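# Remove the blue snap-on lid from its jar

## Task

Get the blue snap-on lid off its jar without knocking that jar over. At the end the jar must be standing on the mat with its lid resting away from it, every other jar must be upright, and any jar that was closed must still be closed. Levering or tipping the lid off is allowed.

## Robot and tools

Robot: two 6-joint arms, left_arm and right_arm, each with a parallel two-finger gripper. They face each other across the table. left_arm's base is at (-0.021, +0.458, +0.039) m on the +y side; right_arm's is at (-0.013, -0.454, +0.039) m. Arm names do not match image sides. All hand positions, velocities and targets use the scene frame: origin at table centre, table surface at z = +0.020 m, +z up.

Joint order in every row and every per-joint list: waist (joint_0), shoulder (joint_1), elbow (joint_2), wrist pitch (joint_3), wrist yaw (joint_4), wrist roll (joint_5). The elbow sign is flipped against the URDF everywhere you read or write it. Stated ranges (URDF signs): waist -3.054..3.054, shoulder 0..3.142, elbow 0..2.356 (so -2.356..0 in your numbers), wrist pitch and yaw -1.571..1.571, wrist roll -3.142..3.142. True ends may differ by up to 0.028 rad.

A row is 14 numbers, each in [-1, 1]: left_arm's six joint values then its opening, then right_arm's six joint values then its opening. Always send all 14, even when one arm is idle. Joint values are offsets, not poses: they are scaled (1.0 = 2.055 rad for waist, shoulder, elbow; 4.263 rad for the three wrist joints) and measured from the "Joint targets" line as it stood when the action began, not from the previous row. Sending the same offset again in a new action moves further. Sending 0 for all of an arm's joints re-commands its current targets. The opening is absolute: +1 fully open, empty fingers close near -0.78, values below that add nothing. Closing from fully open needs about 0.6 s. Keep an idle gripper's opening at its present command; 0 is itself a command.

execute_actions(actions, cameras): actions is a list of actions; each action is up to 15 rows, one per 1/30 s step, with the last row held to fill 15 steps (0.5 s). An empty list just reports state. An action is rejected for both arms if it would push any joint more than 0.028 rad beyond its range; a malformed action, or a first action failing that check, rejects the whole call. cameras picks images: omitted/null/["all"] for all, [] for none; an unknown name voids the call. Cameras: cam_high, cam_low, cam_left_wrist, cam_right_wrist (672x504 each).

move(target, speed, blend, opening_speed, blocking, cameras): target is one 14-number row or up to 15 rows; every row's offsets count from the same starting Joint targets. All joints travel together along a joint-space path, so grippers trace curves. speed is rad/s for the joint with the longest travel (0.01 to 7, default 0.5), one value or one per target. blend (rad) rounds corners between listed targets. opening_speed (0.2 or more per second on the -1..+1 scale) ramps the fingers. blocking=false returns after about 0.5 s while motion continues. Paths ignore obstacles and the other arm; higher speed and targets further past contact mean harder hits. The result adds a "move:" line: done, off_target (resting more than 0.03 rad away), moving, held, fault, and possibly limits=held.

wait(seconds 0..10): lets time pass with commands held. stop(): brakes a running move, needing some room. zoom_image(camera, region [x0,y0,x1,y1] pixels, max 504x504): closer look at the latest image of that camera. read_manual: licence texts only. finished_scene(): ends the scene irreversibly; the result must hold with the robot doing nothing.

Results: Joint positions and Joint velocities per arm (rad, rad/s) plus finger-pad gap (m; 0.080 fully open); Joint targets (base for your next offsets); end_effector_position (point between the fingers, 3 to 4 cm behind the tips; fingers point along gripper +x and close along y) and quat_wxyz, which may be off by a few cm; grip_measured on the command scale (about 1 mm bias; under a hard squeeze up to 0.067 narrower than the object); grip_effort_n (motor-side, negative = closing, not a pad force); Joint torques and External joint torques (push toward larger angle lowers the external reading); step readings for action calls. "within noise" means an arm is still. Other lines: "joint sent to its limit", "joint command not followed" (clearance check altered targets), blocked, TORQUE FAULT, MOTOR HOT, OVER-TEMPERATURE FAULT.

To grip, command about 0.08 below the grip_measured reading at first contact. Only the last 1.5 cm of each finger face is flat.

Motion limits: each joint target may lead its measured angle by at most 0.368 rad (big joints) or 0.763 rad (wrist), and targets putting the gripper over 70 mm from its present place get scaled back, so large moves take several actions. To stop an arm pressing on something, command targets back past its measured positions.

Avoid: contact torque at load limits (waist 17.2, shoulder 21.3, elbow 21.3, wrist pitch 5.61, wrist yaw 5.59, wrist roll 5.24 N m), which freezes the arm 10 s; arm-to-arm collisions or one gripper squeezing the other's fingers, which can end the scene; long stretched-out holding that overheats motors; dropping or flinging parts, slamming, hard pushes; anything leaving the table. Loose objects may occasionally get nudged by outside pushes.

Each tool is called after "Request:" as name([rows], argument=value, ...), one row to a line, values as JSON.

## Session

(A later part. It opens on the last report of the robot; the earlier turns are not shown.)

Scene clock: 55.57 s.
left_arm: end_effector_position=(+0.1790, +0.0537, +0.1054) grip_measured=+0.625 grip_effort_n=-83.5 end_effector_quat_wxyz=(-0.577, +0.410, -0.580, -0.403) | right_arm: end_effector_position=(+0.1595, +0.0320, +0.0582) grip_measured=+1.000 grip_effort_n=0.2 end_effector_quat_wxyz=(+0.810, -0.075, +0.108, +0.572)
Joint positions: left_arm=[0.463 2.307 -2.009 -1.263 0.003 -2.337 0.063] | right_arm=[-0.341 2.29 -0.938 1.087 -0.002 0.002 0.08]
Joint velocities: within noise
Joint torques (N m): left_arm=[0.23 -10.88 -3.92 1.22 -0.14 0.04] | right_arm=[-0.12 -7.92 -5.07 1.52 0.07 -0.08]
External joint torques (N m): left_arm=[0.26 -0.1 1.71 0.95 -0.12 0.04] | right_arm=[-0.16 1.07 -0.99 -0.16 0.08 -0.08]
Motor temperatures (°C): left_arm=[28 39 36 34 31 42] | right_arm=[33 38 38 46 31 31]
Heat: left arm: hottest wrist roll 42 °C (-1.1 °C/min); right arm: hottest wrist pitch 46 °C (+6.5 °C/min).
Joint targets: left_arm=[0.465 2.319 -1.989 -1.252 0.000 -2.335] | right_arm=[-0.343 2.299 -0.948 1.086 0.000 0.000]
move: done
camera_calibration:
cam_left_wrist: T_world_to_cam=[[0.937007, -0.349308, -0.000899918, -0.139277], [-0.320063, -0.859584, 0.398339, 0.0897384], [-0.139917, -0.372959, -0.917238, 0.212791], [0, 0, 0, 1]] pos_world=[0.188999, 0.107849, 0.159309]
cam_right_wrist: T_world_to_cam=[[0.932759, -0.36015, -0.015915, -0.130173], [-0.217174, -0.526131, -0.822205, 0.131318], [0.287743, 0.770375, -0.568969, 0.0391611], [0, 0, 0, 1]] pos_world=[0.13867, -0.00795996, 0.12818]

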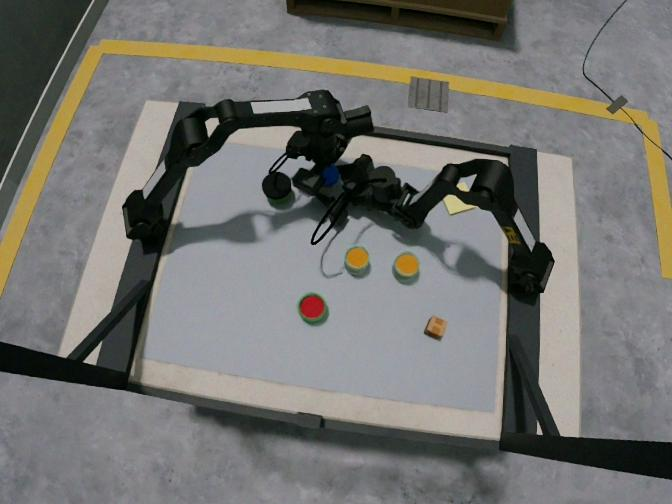

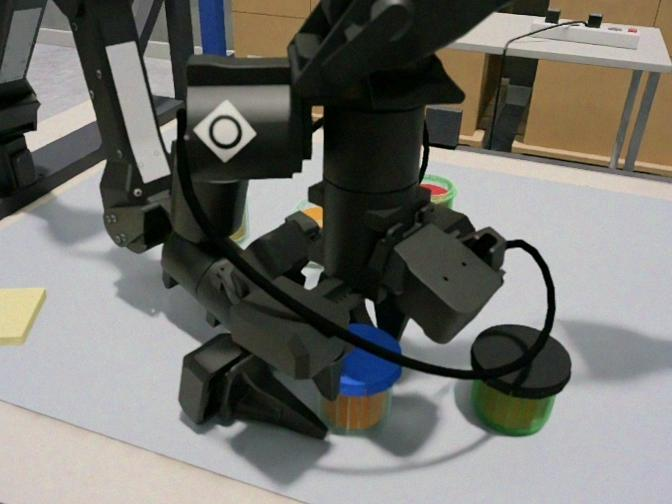

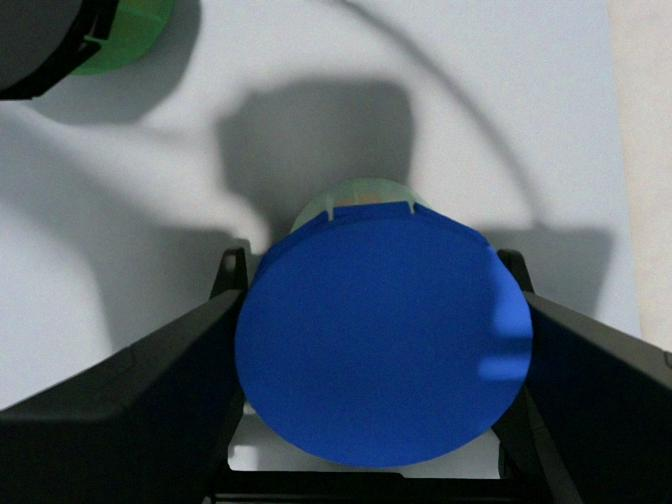

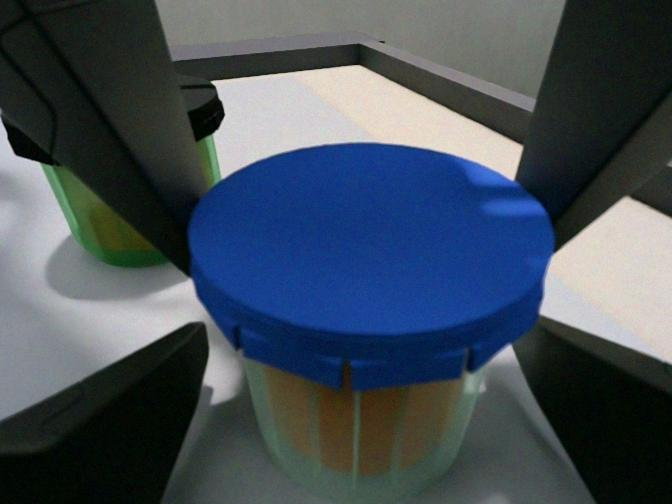

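Request:
move(target=[0, 0, 0, 0, 0, 0, 0.54, 0, 0, 0, 0, 0, 0, 0.27], opening_speed=0.4)

Scene clock: 58.30 s.
left_arm: end_effector_position=(+0.1790, +0.0538, +0.1053) grip_measured=+0.625 grip_effort_n=-83.5 end_effector_quat_wxyz=(-0.577, +0.410, -0.580, -0.404) | right_arm: end_effector_position=(+0.1595, +0.0321, +0.0580) grip_measured=+0.408 grip_effort_n=-83.5 end_effector_quat_wxyz=(+0.810, -0.075, +0.108, +0.572)
Joint positions: left_arm=[0.463 2.307 -2.008 -1.263 0.003 -2.337 0.063] | right_arm=[-0.341 2.29 -0.938 1.087 -0.002 0.002 0.053]
Joint velocities: within noise
Joint torques (N m): left_arm=[0.14 -10.99 -3.95 1.24 -0.14 0.03] | right_arm=[-0.06 -8.04 -4.86 1.53 0.04 -0.08]
External joint torques (N m): left_arm=[0.14 -0.32 1.66 0.96 -0.1 0.03] | right_arm=[-0.09 0.88 -0.83 -0.13 0.05 -0.08]
Motor temperatures (°C): left_arm=[28 40 36 34 31 42] | right_arm=[33 38 38 46 31 31]
Heat: left arm: hottest wrist roll 42 °C (-1.0 °C/min); right arm: hottest wrist pitch 46 °C (+6.2 °C/min).
Joint targets: left_arm=[0.465 2.319 -1.989 -1.252 0.000 -2.335] | right_arm=[-0.343 2.299 -0.948 1.086 0.000 0.000]
move: done
camera_calibration:
cam_left_wrist: T_world_to_cam=[[0.937002, -0.349322, -0.00110942, -0.139206], [-0.320035, -0.859708, 0.398096, 0.0898718], [-0.140017, -0.372662, -0.917343, 0.212833], [0, 0, 0, 1]] pos_world=[0.188999, 0.10795, 0.159308]
cam_right_wrist: T_world_to_cam=[[0.932766, -0.360132, -0.0159139, -0.130233], [-0.217295, -0.526487, -0.821946, 0.131289], [0.287631, 0.770141, -0.569343, 0.0390606], [0, 0, 0, 1]] pos_world=[0.13877, -0.00786099, 0.128079]

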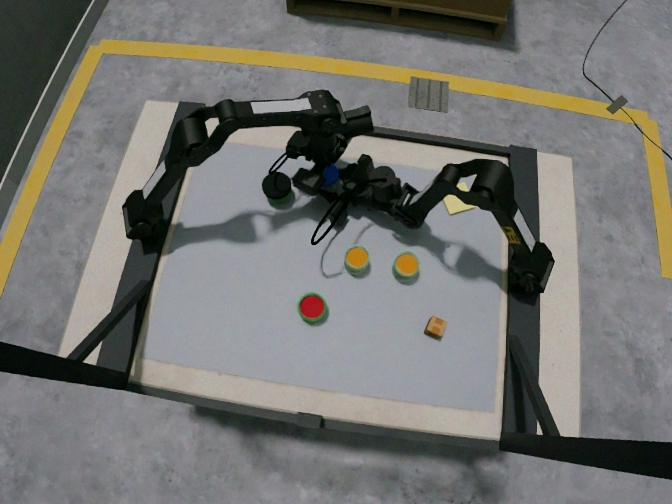

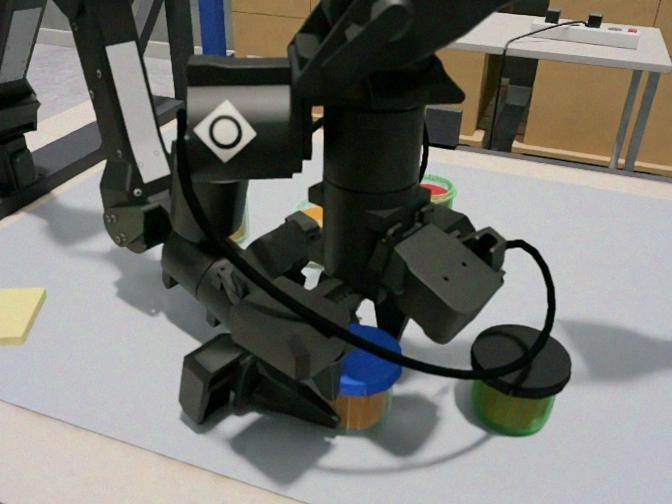

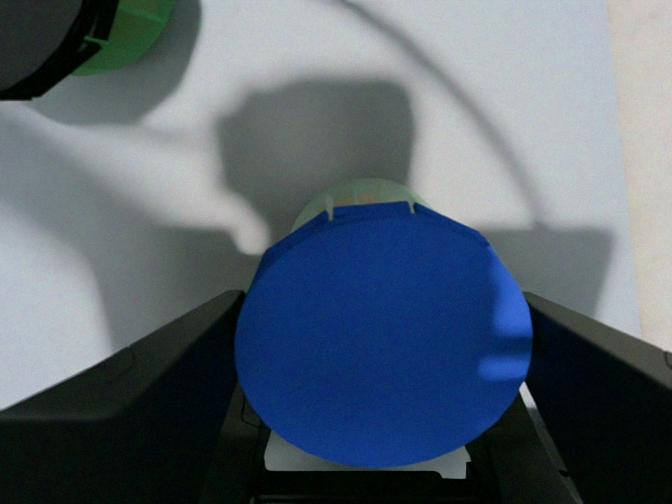

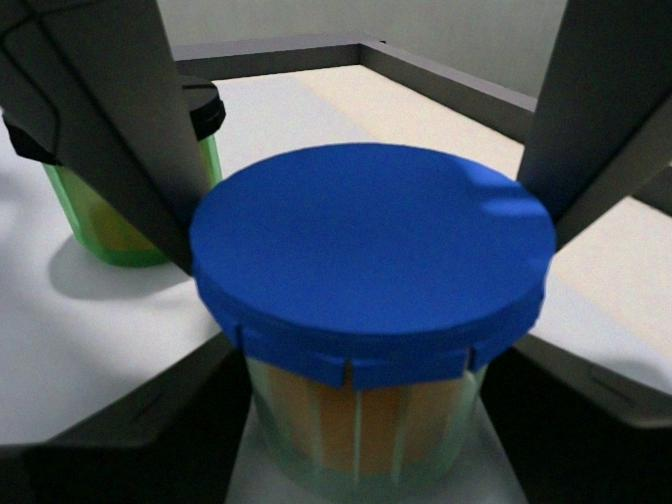

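Request:
move(target=[-0.04185, -0.1, 0.14501, 0.06404, -0.04621, -0.01572, 0.54, 0, 0, 0, 0, 0, 0, 0.27], speed=0.25)

Scene clock: 62.80 s.
left_arm: end_effector_position=(+0.1706, +0.0579, +0.1032) grip_measured=+0.599 grip_effort_n=-83.5 end_effector_quat_wxyz=(-0.626, +0.473, -0.522, -0.336) | right_arm: end_effector_position=(+0.1571, +0.0348, +0.0600) grip_measured=+0.408 grip_effort_n=-83.5 end_effector_quat_wxyz=(+0.808, -0.077, +0.103, +0.575)
Joint positions: left_arm=[0.386 2.138 -1.702 -0.979 -0.187 -2.402 0.062] | right_arm=[-0.335 2.29 -0.945 1.087 -0.002 -0.007 0.053]
Joint velocities: within noise
Joint torques (N m): left_arm=[-0.57 -14.57 -5.08 0.56 -0.5 0] | right_arm=[-0.62 -8 -4.25 1.55 0.07 0.2]
External joint torques (N m): left_arm=[-0.54 -4.68 0.72 0.03 -0.35 -0.02] | right_arm=[-0.52 0.9 -0.21 -0.1 0.07 0.2]
Motor temperatures (°C): left_arm=[28 41 36 34 31 42] | right_arm=[33 39 38 45 31 31]
Heat: left arm: hottest wrist roll 42 °C (-1.0 °C/min); right arm: hottest wrist pitch 45 °C (+5.0 °C/min).
Joint targets: left_arm=[0.379 2.113 -1.690 -0.979 -0.197 -2.402] | right_arm=[-0.343 2.299 -0.948 1.087 0.000 0.000]
move: done
camera_calibration:
cam_left_wrist: T_world_to_cam=[[0.91135, -0.3378, 0.235227, -0.150611], [-0.405238, -0.836598, 0.368627, 0.107814], [0.0722677, -0.431271, -0.899323, 0.176624], [0, 0, 0, 1]] pos_world=[0.168185, 0.115493, 0.154526]
cam_right_wrist: T_world_to_cam=[[0.936013, -0.351882, -0.00767093, -0.128199], [-0.204455, -0.525854, -0.825637, 0.132109], [0.286493, 0.774375, -0.56415, 0.0384809], [0, 0, 0, 1]] pos_world=[0.135981, -0.00543956, 0.129799]

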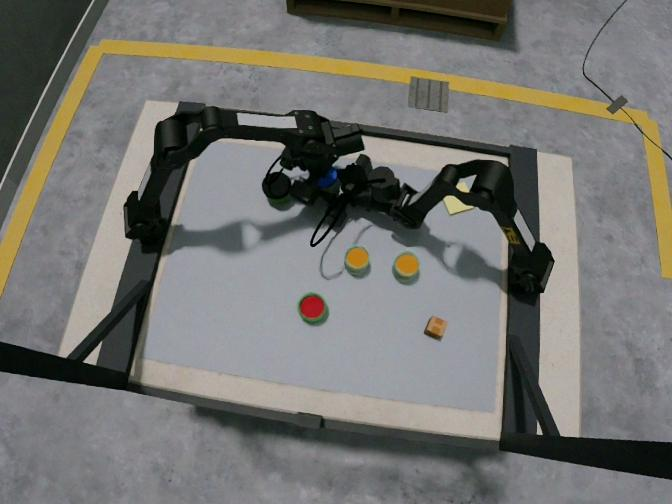

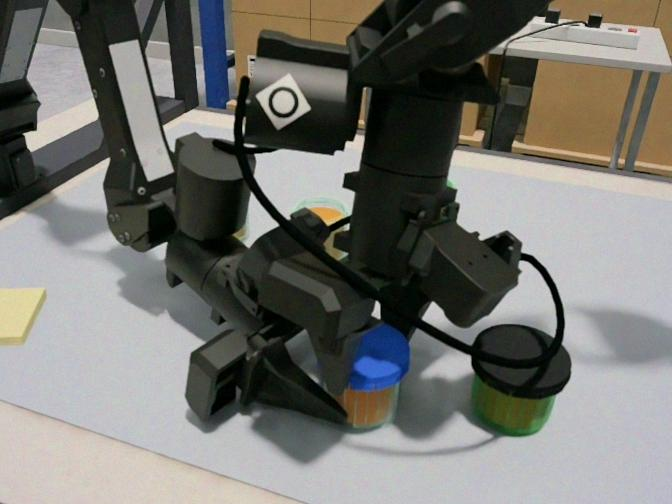

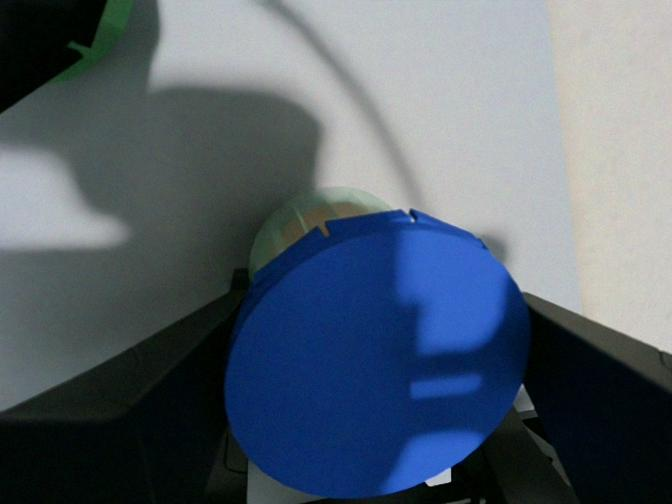

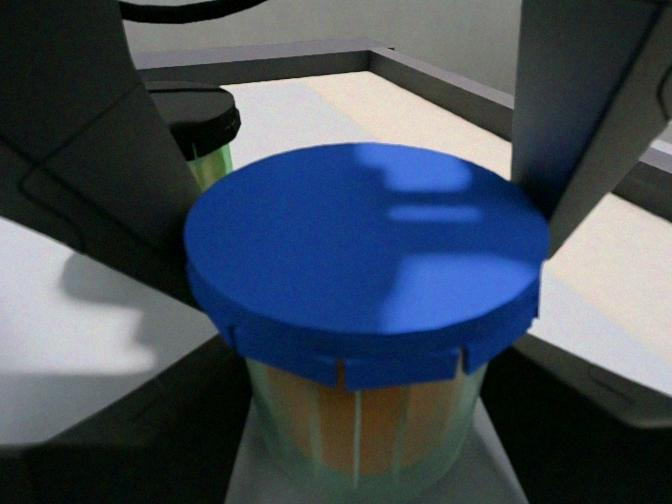

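Request:
zoom_image(camera="cam_right_wrist", region=[170, 130, 570, 504])

Request:
zoom_image(camera="cam_low", region=[300, 290, 440, 450])

Request:
zoom_image(camera="cam_left_wrist", region=[180, 160, 580, 504])

Scaled by 1.260.

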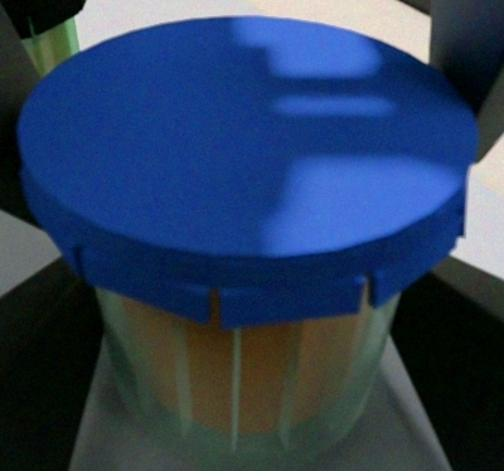

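Scaled by 3.150.

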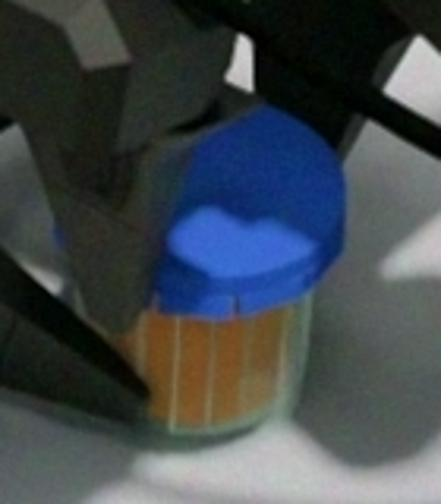

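Scaled by 1.260.

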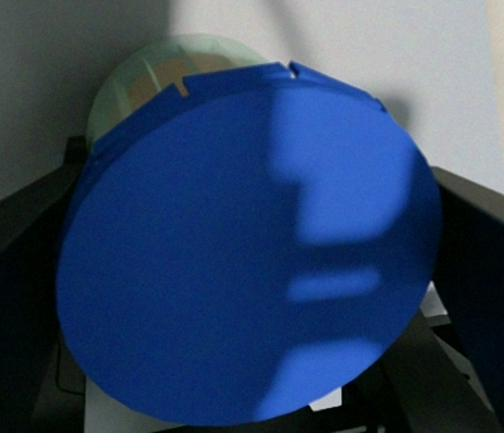

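Request:
move(target=[0.04185, 0.1, -0.14501, -0.06404, 0.04621, 0.01572, 0.54, 0, 0, 0, 0, 0, 0, 0.27], speed=0.25)

Scene clock: 74.23 s.
left_arm: end_effector_position=(+0.1806, +0.0557, +0.1005) grip_measured=+0.601 grip_effort_n=-83.5 end_effector_quat_wxyz=(-0.585, +0.411, -0.572, -0.402) | right_arm: end_effector_position=(+0.1606, +0.0342, +0.0595) grip_measured=+0.408 grip_effort_n=-83.5 end_effector_quat_wxyz=(+0.810, -0.060, +0.116, +0.571)
Joint positions: left_arm=[0.46 2.302 -1.981 -1.239 -0.02 -2.34 0.062] | right_arm=[-0.343 2.292 -0.948 1.084 -0.005 0.035 0.053]
Joint velocities: within noise
Joint torques (N m): left_arm=[0.45 -10.34 -7.33 -0.63 0.66 0.14] | right_arm=[0.04 -8.18 -3.95 1.74 0.17 -1.12]
External joint torques (N m): left_arm=[0.52 0.55 -1.63 -0.91 0.7 0.13] | right_arm=[-0.1 0.77 0.11 0.08 0.19 -1.12]
Motor temperatures (°C): left_arm=[28 44 37 34 31 42] | right_arm=[33 41 38 45 31 31]
Heat: left arm: hottest shoulder 44 °C (+11.1 °C/min); right arm: hottest wrist pitch 45 °C (+4.1 °C/min).
Joint targets: left_arm=[0.465 2.319 -1.989 -1.253 0.000 -2.335] | right_arm=[-0.343 2.299 -0.948 1.086 0.000 0.000]
move: off_target (right_arm); right_arm: the wrist roll is farthest, 0.035 rad from its target
camera_calibration:
cam_left_wrist: T_world_to_cam=[[0.937049, -0.348833, 0.0159609, -0.14176], [-0.327949, -0.863408, 0.383374, 0.0970216], [-0.119953, -0.364475, -0.923455, 0.20593], [0, 0, 0, 1]] pos_world=[0.189356, 0.109375, 0.155234]
cam_right_wrist: T_world_to_cam=[[0.929352, -0.365943, -0.0488888, -0.127695], [-0.245052, -0.512379, -0.823054, 0.137935], [0.276141, 0.776887, -0.565855, 0.0393606], [0, 0, 0, 1]] pos_world=[0.141606, -0.0066328, 0.129557]

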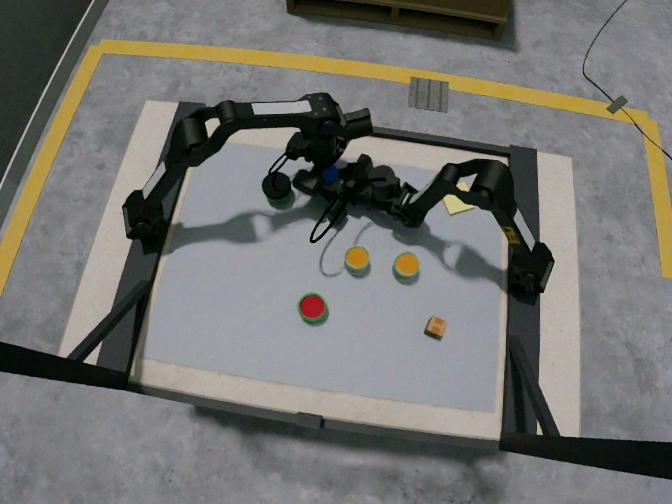

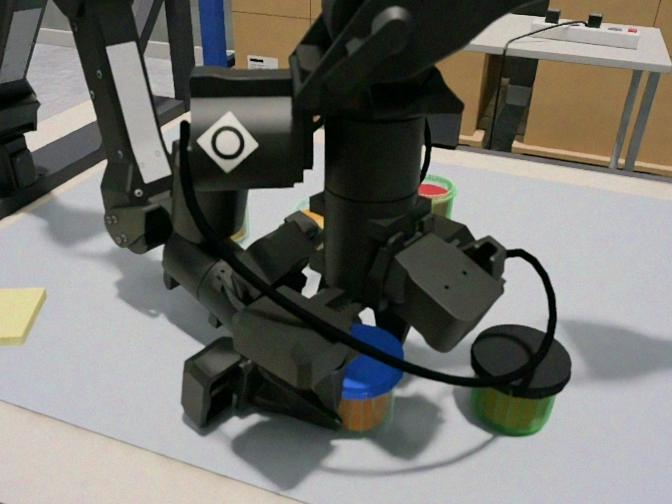

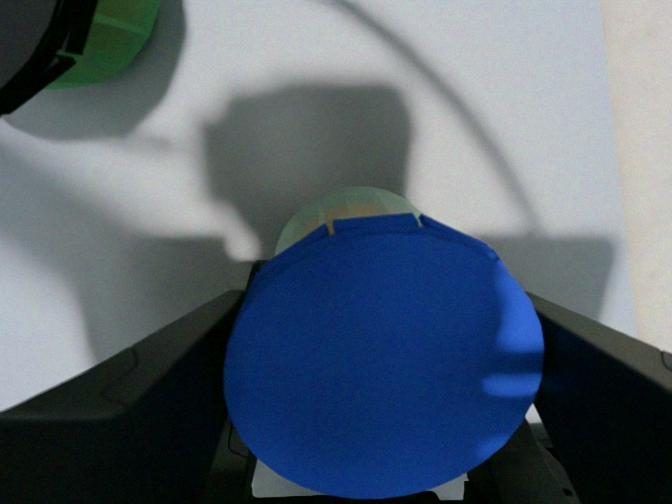

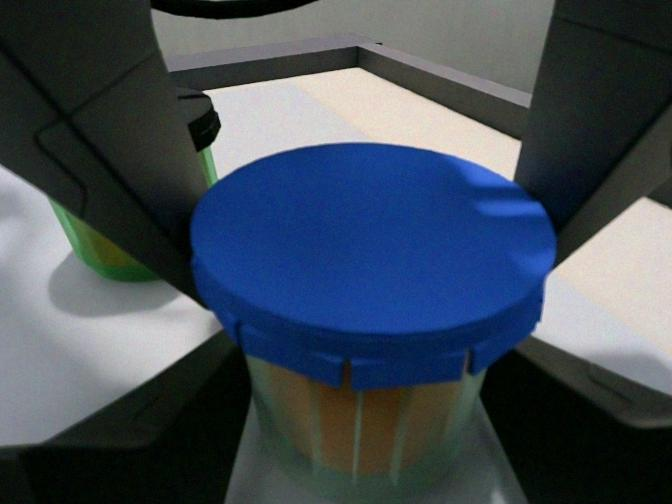

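Request:
move([
  [0, 0, 0, 0, 0, 0, 0.78, 0, 0, 0, 0, 0, 0, 0.27],
  [0, 0, 0, 0, 0, 0, 0.54, 0, 0, 0, 0, 0, 0, 0.27],
], opening_speed=0.6, cameras=["cam_left_wrist", "cam_right_wrist"])

Scene clock: 82.10 s.
left_arm: end_effector_position=(+0.1792, +0.0578, +0.0979) grip_measured=+0.616 grip_effort_n=-83.5 end_effector_quat_wxyz=(-0.579, +0.405, -0.577, -0.409) | right_arm: end_effector_position=(+0.1603, +0.0342, +0.0588) grip_measured=+0.408 grip_effort_n=-83.5 end_effector_quat_wxyz=(+0.809, -0.075, +0.106, +0.573)
Joint positions: left_arm=[0.465 2.308 -1.981 -1.249 -0.003 -2.337 0.063] | right_arm=[-0.342 2.293 -0.948 1.084 -0.003 -0.001 0.053]
Joint velocities: within noise
Joint torques (N m): left_arm=[0.03 -11.07 -7.26 0.12 0.05 0.05] | right_arm=[-0.18 -8.46 -4.07 1.73 0.09 0.01]
External joint torques (N m): left_arm=[0.12 -0.36 -1.7 -0.1 0.08 0.05] | right_arm=[-0.2 0.59 0.03 0.05 0.09 0.01]
Motor temperatures (°C): left_arm=[28 46 38 33 32 42] | right_arm=[33 43 38 46 31 32]
Heat: left arm: hottest shoulder 46 °C (+13.2 °C/min); right arm: hottest wrist pitch 46 °C (+3.0 °C/min).
Joint targets: left_arm=[0.465 2.319 -1.989 -1.253 0.000 -2.335] | right_arm=[-0.343 2.299 -0.948 1.087 0.000 0.000]
move: done
camera_calibration:
cam_left_wrist: T_world_to_cam=[[0.937929, -0.34674, -0.00780827, -0.137609], [-0.317269, -0.866871, 0.384546, 0.0976632], [-0.140106, -0.358199, -0.923073, 0.207286], [0, 0, 0, 1]] pos_world=[0.189095, 0.111197, 0.15271]
cam_right_wrist: T_world_to_cam=[[0.933339, -0.358737, -0.0136791, -0.13046], [-0.213877, -0.525041, -0.823765, 0.132692], [0.288333, 0.771777, -0.566766, 0.0373437], [0, 0, 0, 1]] pos_world=[0.139376, -0.00595331, 0.128687]
Images, in order (width x height): cam_left_wrist 672x504, cam_right_wrist 672x504.

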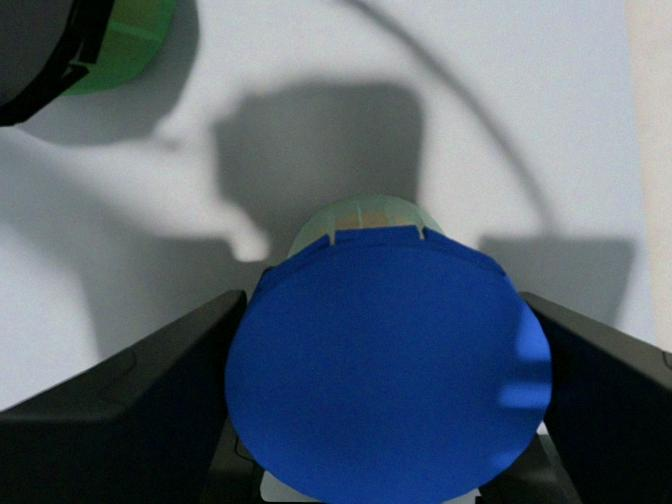

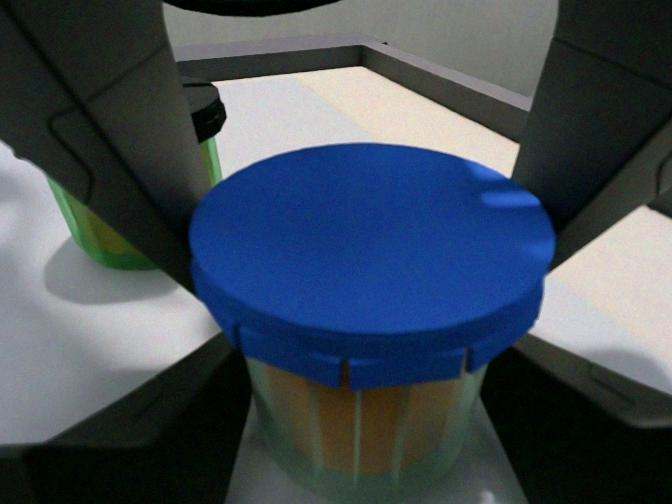

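Request:
move([
  [0, 0, 0, 0, 0, 0, 0.78, 0, 0, 0, 0, 0, 0, 0.27],
  [0, -0.01022, -0.01752, -0.00563, 0, 0, 0.78, 0, 0, 0, 0, 0, 0, 0.27],
], opening_speed=0.6, cameras=["cam_left_wrist", "cam_right_wrist"])

Scene clock: 84.60 s.
left_arm: end_effector_position=(+0.1799, +0.0563, +0.1052) grip_measured=+0.777 grip_effort_n=17.4 end_effector_quat_wxyz=(-0.579, +0.407, -0.577, -0.407) | right_arm: end_effector_position=(+0.1603, +0.0342, +0.0588) grip_measured=+0.408 grip_effort_n=-83.5 end_effector_quat_wxyz=(+0.809, -0.075, +0.106, +0.573)
Joint positions: left_arm=[0.465 2.308 -2.01 -1.273 -0.003 -2.337 0.07] | right_arm=[-0.342 2.293 -0.948 1.084 -0.003 -0.001 0.053]
Joint velocities: within noise
Joint torques (N m): left_arm=[-0.03 -13.79 -8.18 0.1 0.05 0.05] | right_arm=[-0.14 -8.48 -3.97 1.75 0.09 0.01]
External joint torques (N m): left_arm=[-0.02 -3.03 -2.58 -0.14 0.08 0.05] | right_arm=[-0.17 0.49 0.09 0.09 0.09 0.01]
Motor temperatures (°C): left_arm=[28 47 39 33 32 42] | right_arm=[33 43 38 46 31 32]
Heat: left arm: hottest shoulder 47 °C (+14.1 °C/min); right arm: hottest wrist pitch 46 °C (+3.0 °C/min).
Joint targets: left_arm=[0.465 2.298 -2.025 -1.276 0.000 -2.335] | right_arm=[-0.343 2.299 -0.948 1.087 0.000 0.000]
move: done
camera_calibration:
cam_left_wrist: T_world_to_cam=[[0.937937, -0.346781, -0.00414892, -0.139159], [-0.318076, -0.864944, 0.388201, 0.0933818], [-0.138209, -0.362789, -0.921565, 0.213267], [0, 0, 0, 1]] pos_world=[0.189701, 0.109883, 0.159711]
cam_right_wrist: T_world_to_cam=[[0.933339, -0.358737, -0.0136791, -0.13046], [-0.213877, -0.525041, -0.823765, 0.132692], [0.288333, 0.771777, -0.566766, 0.0373437], [0, 0, 0, 1]] pos_world=[0.139376, -0.00595331, 0.128687]
Images, in order (width x height): cam_left_wrist 672x504, cam_right_wrist 672x504.

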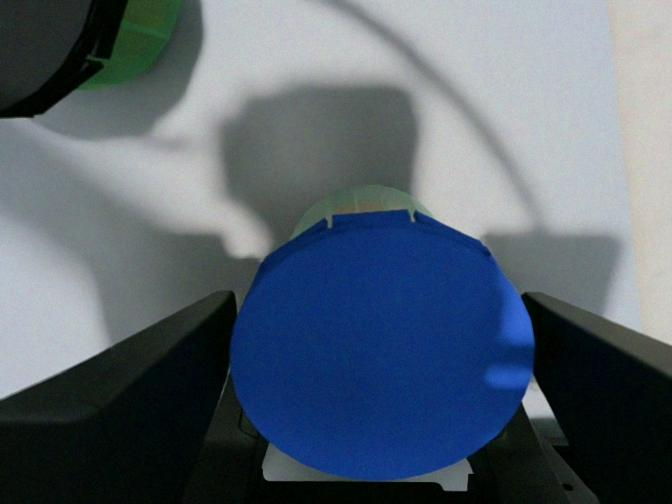

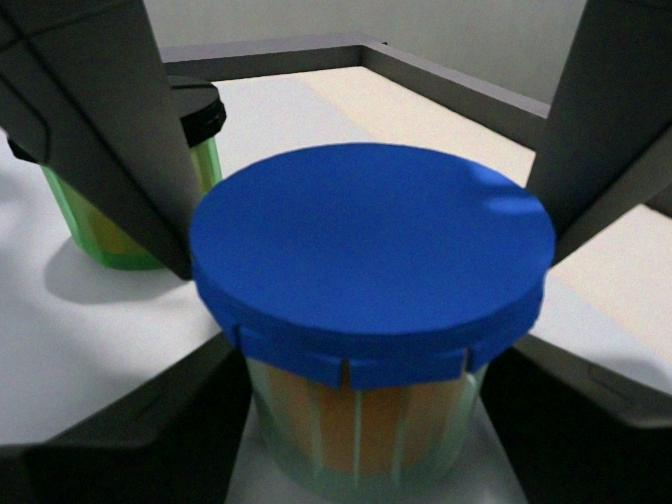

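Request:
move([
  [0, 0, 0, 0, 0, 0, 0.54, 0, 0, 0, 0, 0, 0, 0.27],
  [0, -0.018, -0.01314, 0, 0, 0, 0.54, 0, 0.0219, 0.018, -0.01267, 0, 0, 0.27],
], opening_speed=0.6, speed=[0.5, 0.05])

Scene clock: 88.37 s.
left_arm: end_effector_position=(+0.1799, +0.0559, +0.1074) grip_measured=+0.622 grip_effort_n=-83.5 end_effector_quat_wxyz=(-0.578, +0.408, -0.578, -0.406) | right_arm: end_effector_position=(+0.1601, +0.0335, +0.0565) grip_measured=+0.408 grip_effort_n=-83.5 end_effector_quat_wxyz=(+0.809, -0.079, +0.112, +0.572)
Joint positions: left_arm=[0.465 2.306 -2.015 -1.277 -0.002 -2.337 0.063] | right_arm=[-0.342 2.291 -0.948 1.068 -0.003 -0.001 0.053]
Joint velocities: within noise
Joint torques (N m): left_arm=[-0.02 -12.86 -6.43 0.43 -0.04 0.01] | right_arm=[0 -8.5 -3.76 1.21 -0.01 -0.03]
External joint torques (N m): left_arm=[0.06 -2.04 -0.79 0.19 -0.01 0.01] | right_arm=[-0.02 0.6 0.39 -0.49 -0.01 -0.03]
Motor temperatures (°C): left_arm=[28 50 40 33 31 42] | right_arm=[33 43 37 46 31 32]
Heat: left arm: hottest shoulder 50 °C (+16.2 °C/min); right arm: hottest wrist pitch 46 °C (+3.0 °C/min). Fold the left arm in close to its base, or ease its load, before you think long.
Joint targets: left_arm=[0.465 2.303 -2.015 -1.277 -0.002 -2.337] | right_arm=[-0.342 2.296 -0.945 1.063 -0.003 -0.001]
MOTOR HOT: the shoulder of the left arm reports 50 °C; the controller stops that arm at 95 °C. To cool a motor, set the load down, stop pushing, or move to a pose that needs little force.
blocked (right_arm)
move: off_target (left_arm, right_arm); left_arm: the shoulder is farthest, 0.045 rad from its target; right_arm: the shoulder is farthest, 0.053 rad from its target
camera_calibration:
cam_left_wrist: T_world_to_cam=[[0.937941, -0.346785, -0.00271968, -0.139361], [-0.318191, -0.86367, 0.390932, 0.091795], [-0.137918, -0.365806, -0.920415, 0.215202], [0, 0, 0, 1]] pos_world=[0.189602, 0.109674, 0.161811]
cam_right_wrist: T_world_to_cam=[[0.933289, -0.358877, -0.0133914, -0.130499], [-0.217665, -0.53561, -0.815931, 0.130984], [0.285646, 0.764414, -0.577994, 0.0379492], [0, 0, 0, 1]] pos_world=[0.139464, -0.00568579, 0.12706]

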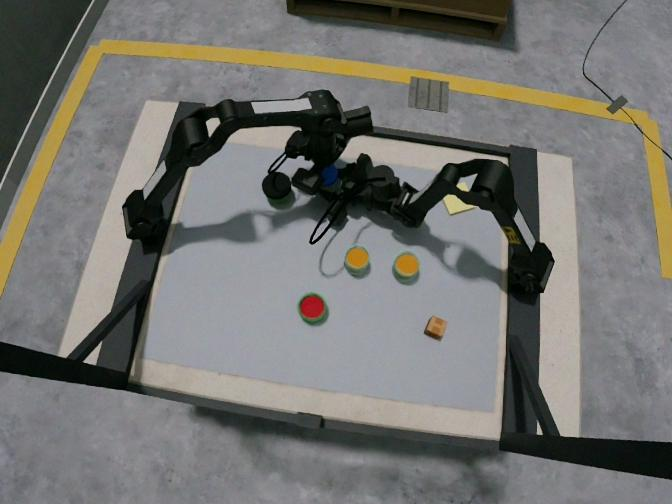

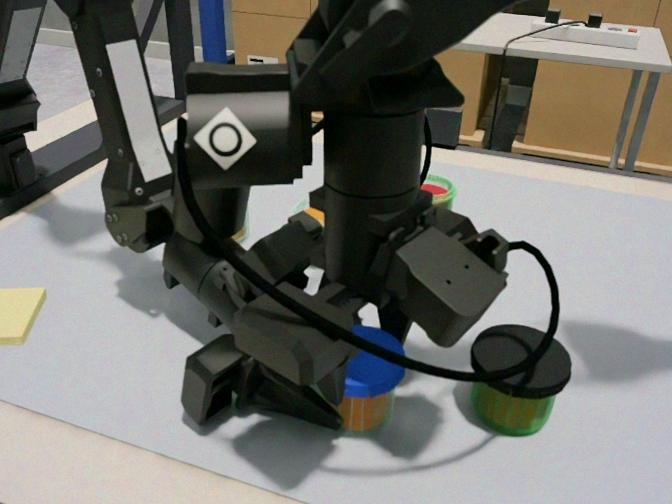

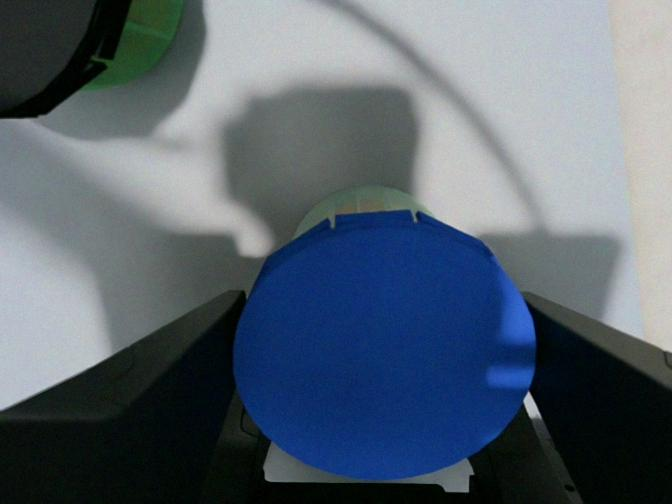

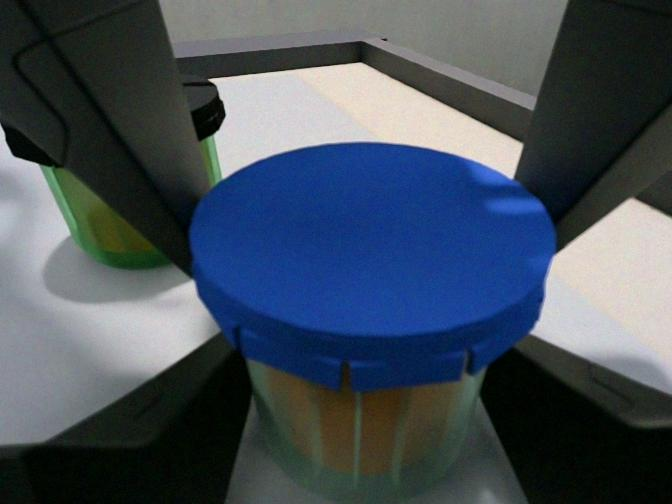

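Request:
move(target=[-0.00795, -0.01854, 0.02974, 0.01316, -0.00929, -0.00305, 0.54, 0, 0, 0, 0, 0, 0, 0.27], speed=0.1, cameras=["cam_left_wrist"])

Scene clock: 97.87 s.
left_arm: end_effector_position=(+0.1779, +0.0568, +0.1059) grip_measured=+0.622 grip_effort_n=-83.5 end_effector_quat_wxyz=(-0.585, +0.416, -0.571, -0.399) | right_arm: end_effector_position=(+0.1598, +0.0336, +0.0567) grip_measured=+0.408 grip_effort_n=-83.5 end_effector_quat_wxyz=(+0.808, -0.085, +0.107, +0.573)
Joint positions: left_arm=[0.455 2.279 -1.963 -1.234 -0.023 -2.348 0.063] | right_arm=[-0.341 2.291 -0.948 1.069 -0.001 -0.016 0.053]
Joint velocities: within noise
Joint torques (N m): left_arm=[-0.55 -14.07 -5.21 1.44 -0.67 -0.05] | right_arm=[-0.06 -8.36 -3.66 1.17 -0.1 0.43]
External joint torques (N m): left_arm=[-0.48 -3.51 0.42 1.15 -0.62 -0.06] | right_arm=[-0.07 0.73 0.48 -0.52 -0.1 0.43]
Motor temperatures (°C): left_arm=[28 49 40 33 31 42] | right_arm=[32 46 37 45 31 32]
Heat: left arm: hottest shoulder 49 °C (+15.0 °C/min); right arm: hottest shoulder 46 °C (+10.0 °C/min). Fold the left arm in close to its base, or ease its load, before you think long.
Joint targets: left_arm=[0.449 2.265 -1.953 -1.220 -0.041 -2.350] | right_arm=[-0.342 2.296 -0.945 1.063 -0.003 -0.001]
MOTOR HOT: still on. The shoulder of the left arm reports 49 °C.
move: done
camera_calibration:
cam_left_wrist: T_world_to_cam=[[0.938117, -0.345375, 0.0255339, -0.140421], [-0.327689, -0.861383, 0.388123, 0.0944295], [-0.112054, -0.372472, -0.921254, 0.209721], [0, 0, 0, 1]] pos_world=[0.186175, 0.110957, 0.160141]
Images, in order (width x height): cam_left_wrist 672x504.

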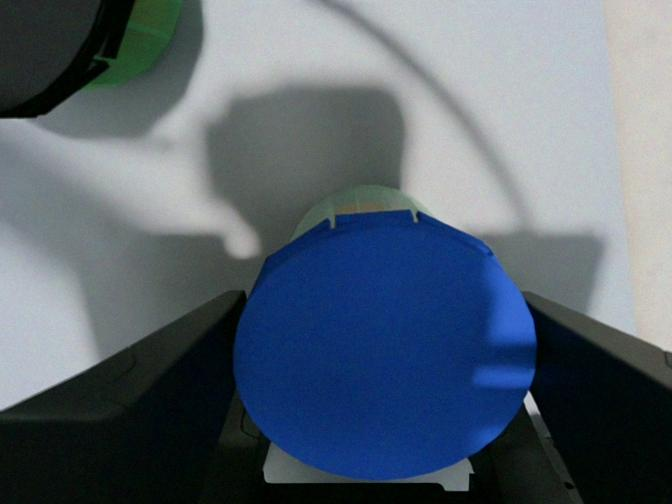

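Request:
move(target=[-0.00795, -0.01854, 0.02974, 0.01316, -0.00929, -0.00305, 0.54, 0, 0, 0, 0, 0, 0, 0.27], speed=0.15, cameras=["cam_left_wrist"])

Scene clock: 98.93 s.
left_arm: end_effector_position=(+0.1765, +0.0570, +0.1053) grip_measured=+0.622 grip_effort_n=-83.5 end_effector_quat_wxyz=(-0.596, +0.429, -0.559, -0.386) | right_arm: end_effector_position=(+0.1597, +0.0337, +0.0569) grip_measured=+0.408 grip_effort_n=-83.5 end_effector_quat_wxyz=(+0.809, -0.086, +0.106, +0.572)
Joint positions: left_arm=[0.439 2.245 -1.901 -1.176 -0.062 -2.363 0.063] | right_arm=[-0.34 2.291 -0.948 1.07 0.001 -0.019 0.053]
Joint velocities: within noise
Joint torques (N m): left_arm=[-0.5 -14.39 -5.44 1.36 -0.75 0.04] | right_arm=[-0.22 -8.53 -3.66 1.06 -0.19 0.54]
External joint torques (N m): left_arm=[-0.45 -3.88 0.28 1.01 -0.68 0.03] | right_arm=[-0.23 0.43 0.38 -0.59 -0.19 0.53]
Motor temperatures (°C): left_arm=[28 50 40 33 31 42] | right_arm=[32 46 37 44 31 32]
Heat: left arm: hottest shoulder 50 °C (+15.0 °C/min); right arm: hottest shoulder 46 °C (+10.0 °C/min). Fold the left arm in close to its base, or ease its load, before you think long.
Joint targets: left_arm=[0.432 2.227 -1.892 -1.164 -0.081 -2.363] | right_arm=[-0.342 2.296 -0.945 1.063 -0.003 -0.001]
MOTOR HOT: still on. The shoulder of the left arm reports 50 °C.
move: done
camera_calibration:
cam_left_wrist: T_world_to_cam=[[0.935925, -0.344165, 0.0748019, -0.143855], [-0.345685, -0.856991, 0.382189, 0.0979398], [-0.0674318, -0.383558, -0.921052, 0.201802], [0, 0, 0, 1]] pos_world=[0.182101, 0.111826, 0.159199]
Images, in order (width x height): cam_left_wrist 672x504.

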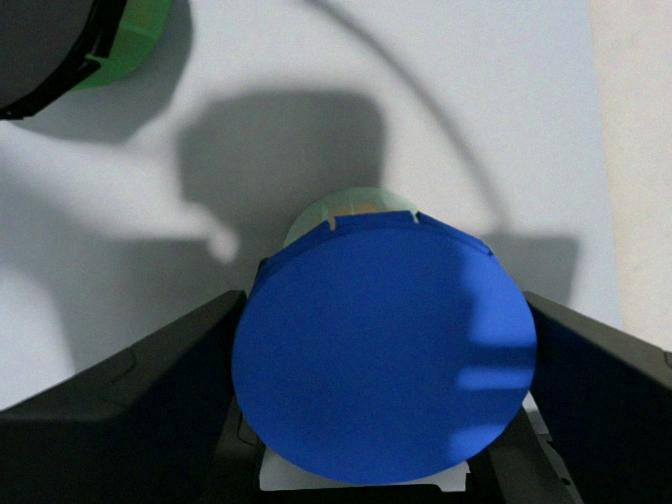

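Request:
wait(seconds=0.1)

Request:
zoom_image(camera="cam_right_wrist", region=[170, 130, 570, 504])

Request:
zoom_image(camera="cam_low", region=[310, 310, 430, 440])

Scene clock: 104.30 s.
left_arm: end_effector_position=(+0.1765, +0.0571, +0.1052) grip_measured=+0.622 grip_effort_n=-83.5 end_effector_quat_wxyz=(-0.596, +0.429, -0.558, -0.386) | right_arm: end_effector_position=(+0.1597, +0.0337, +0.0569) grip_measured=+0.408 grip_effort_n=-83.5 end_effector_quat_wxyz=(+0.809, -0.086, +0.106, +0.572)
Joint positions: left_arm=[0.439 2.245 -1.901 -1.176 -0.063 -2.364 0.063] | right_arm=[-0.34 2.291 -0.948 1.07 0.001 -0.019 0.053]
Joint velocities: within noise
Joint torques (N m): left_arm=[-0.58 -14.34 -5.36 1.34 -0.73 0.03] | right_arm=[-0.24 -8.43 -3.67 1.07 -0.18 0.53]
External joint torques (N m): left_arm=[-0.55 -3.87 0.33 1 -0.66 0.03] | right_arm=[-0.34 0.63 0.45 -0.62 -0.17 0.53]
Motor temperatures (°C): left_arm=[28 51 39 34 32 42] | right_arm=[32 47 37 44 31 32]
Heat: left arm: hottest shoulder 51 °C (+15.2 °C/min); right arm: hottest shoulder 47 °C (+11.1 °C/min). Fold the left arm in close to its base, or ease its load, before you think long.
Joint targets: left_arm=[0.432 2.227 -1.892 -1.164 -0.081 -2.363] | right_arm=[-0.342 2.296 -0.945 1.063 -0.003 -0.001]
Tool commands: left_gripper/opening=+0.54 right_gripper/opening=+0.27
MOTOR HOT: still on. The shoulder of the left arm reports 51 °C.
wait: 0.10 s; at rest from the start
camera_calibration:
cam_left_wrist: T_world_to_cam=[[0.936053, -0.343819, 0.0747892, -0.14388], [-0.345396, -0.85731, 0.381735, 0.0980825], [-0.0671301, -0.383156, -0.921241, 0.201771], [0, 0, 0, 1]] pos_world=[0.182102, 0.111928, 0.159199]
cam_right_wrist: T_world_to_cam=[[0.934447, -0.35607, 0.00487581, -0.131334], [-0.201426, -0.539803, -0.817337, 0.129007], [0.293661, 0.762776, -0.576139, 0.0367954], [0, 0, 0, 1]] pos_world=[0.137905, -0.00519202, 0.127282]

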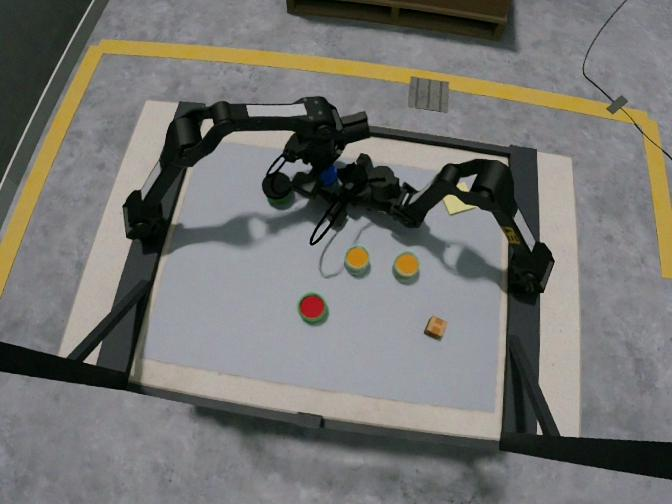

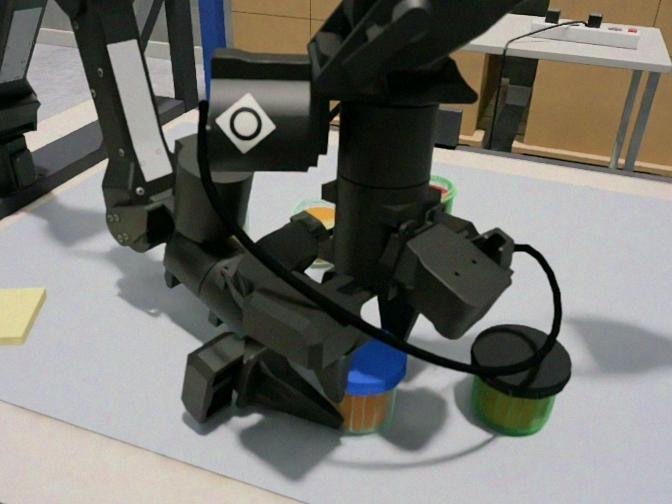

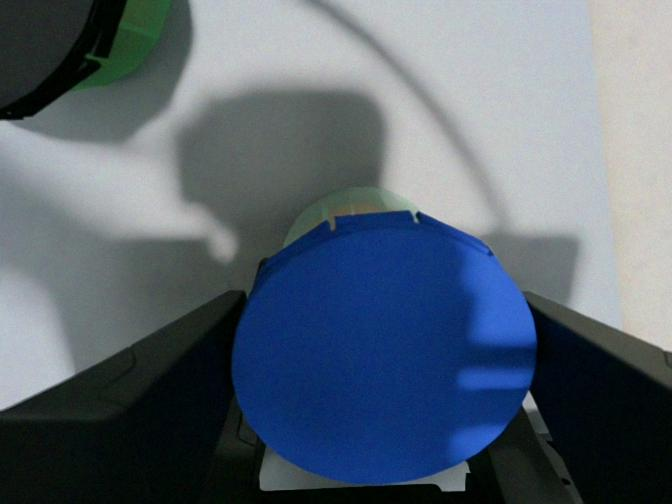

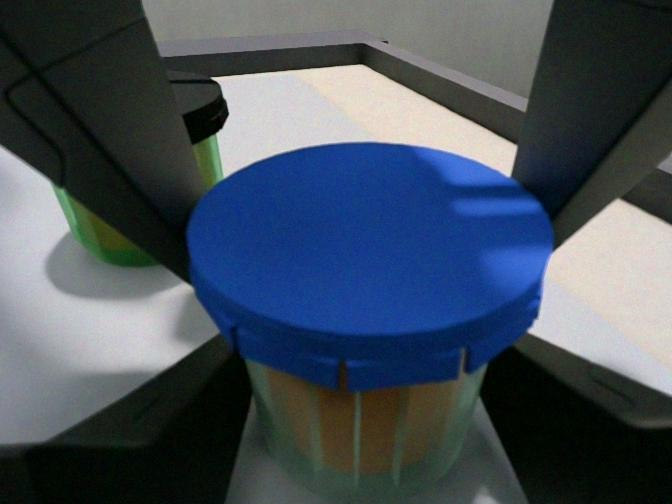

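Scaled by 1.260.

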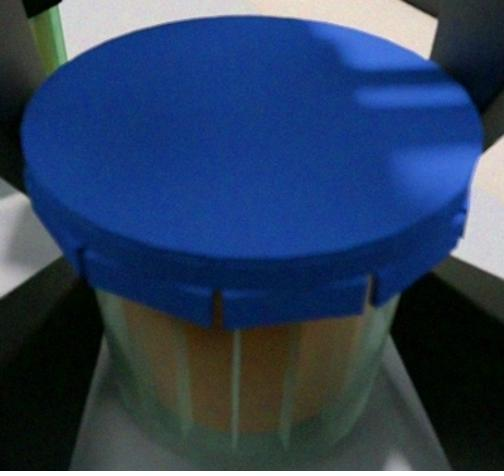

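Scaled by 3.877.

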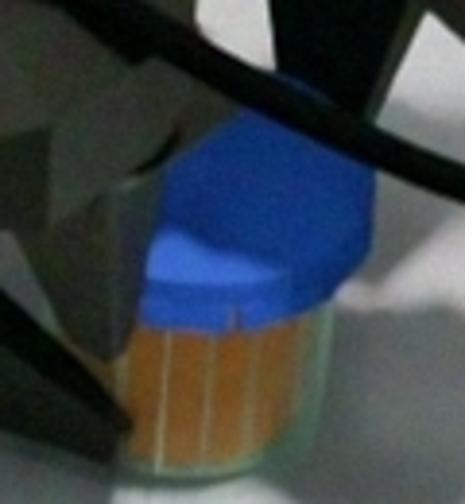

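Request:
move([
  [0.01606, 0.03698, -0.05985, -0.02651, 0.01853, 0.0061, 0.54, 0, 0, 0, 0, 0, 0, 0.27],
  [0.01606, 0.0365, -0.06594, -0.02956, 0.01853, 0.0061, 0.78, 0, 0, 0, 0, 0, 0, 0.27],
  [0.01606, 0.0365, -0.06594, -0.02956, 0.01853, 0.0061, 0.54, 0, 0, 0, 0, 0, 0, 0.27],
  [0.01606, 0.0365, -0.06594, -0.02956, 0.01853, 0.0061, 0.54, 0, 0, 0, 0, 0, 0, 1.0],
], opening_speed=0.8, speed=0.3, cameras=["cam_left_wrist", "cam_right_wrist"])

Scene clock: 116.07 s.
left_arm: end_effector_position=(+0.1782, +0.0578, +0.1086) grip_measured=+0.616 grip_effort_n=-83.5 end_effector_quat_wxyz=(-0.580, +0.405, -0.576, -0.409) | right_arm: end_effector_position=(+0.1589, +0.0333, +0.0548) grip_measured=+1.000 grip_effort_n=13.7 end_effector_quat_wxyz=(+0.807, -0.081, +0.115, +0.573)
Joint positions: left_arm=[0.463 2.303 -2.015 -1.289 -0.004 -2.338 0.063] | right_arm=[-0.34 2.292 -0.947 1.062 -0.005 -0.001 0.08]
Joint velocities: within noise
Joint torques (N m): left_arm=[0.17 -12.53 -8 0.29 0.04 0.04] | right_arm=[-0.02 -8.44 -3.7 1.68 0.04 -0.03]
External joint torques (N m): left_arm=[0.24 -1.69 -2.32 0.03 0.08 0.04] | right_arm=[-0.04 0.58 0.41 0 0.05 -0.03]
Motor temperatures (°C): left_arm=[28 54 39 34 32 42] | right_arm=[32 49 37 43 31 32]
Heat: left arm: hottest shoulder 54 °C (+15.2 °C/min); right arm: hottest shoulder 49 °C (+11.2 °C/min). Fold the left arm in close to its base, or ease its load, before you think long.
Joint targets: left_arm=[0.466 2.302 -2.028 -1.290 -0.002 -2.337] | right_arm=[-0.342 2.296 -0.944 1.063 -0.003 -0.001]
MOTOR HOT: still on. The shoulder of the left arm reports 54 °C.
move: done
camera_calibration:
cam_left_wrist: T_world_to_cam=[[0.937666, -0.347461, -0.00732051, -0.136667], [-0.318263, -0.866952, 0.383541, 0.0934998], [-0.139612, -0.357303, -0.923495, 0.216972], [0, 0, 0, 1]] pos_world=[0.188198, 0.111098, 0.163511]
cam_right_wrist: T_world_to_cam=[[0.934265, -0.356307, -0.0139609, -0.129742], [-0.218569, -0.541292, -0.81193, 0.129346], [0.281739, 0.761609, -0.583588, 0.0384488], [0, 0, 0, 1]] pos_world=[0.138652, -0.0054972, 0.125646]
Images, in order (width x height): cam_left_wrist 672x504, cam_right_wrist 672x504.

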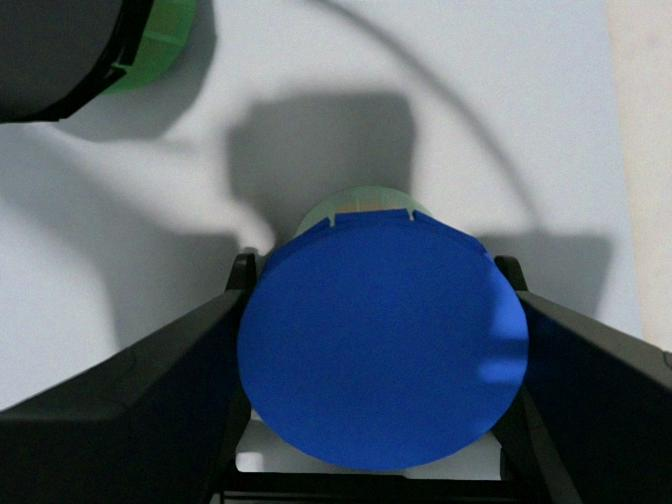

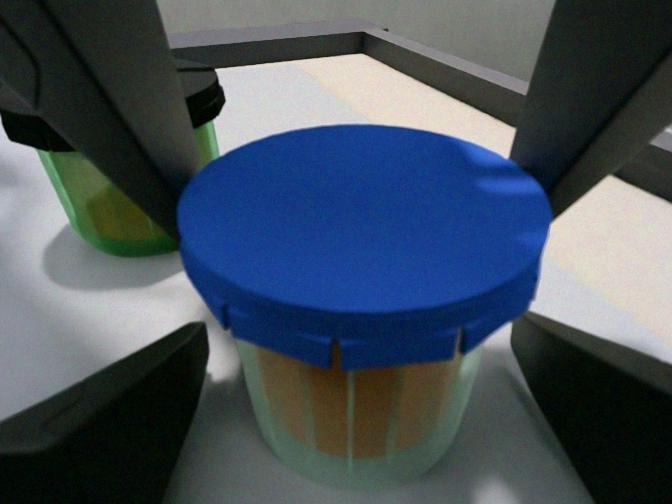

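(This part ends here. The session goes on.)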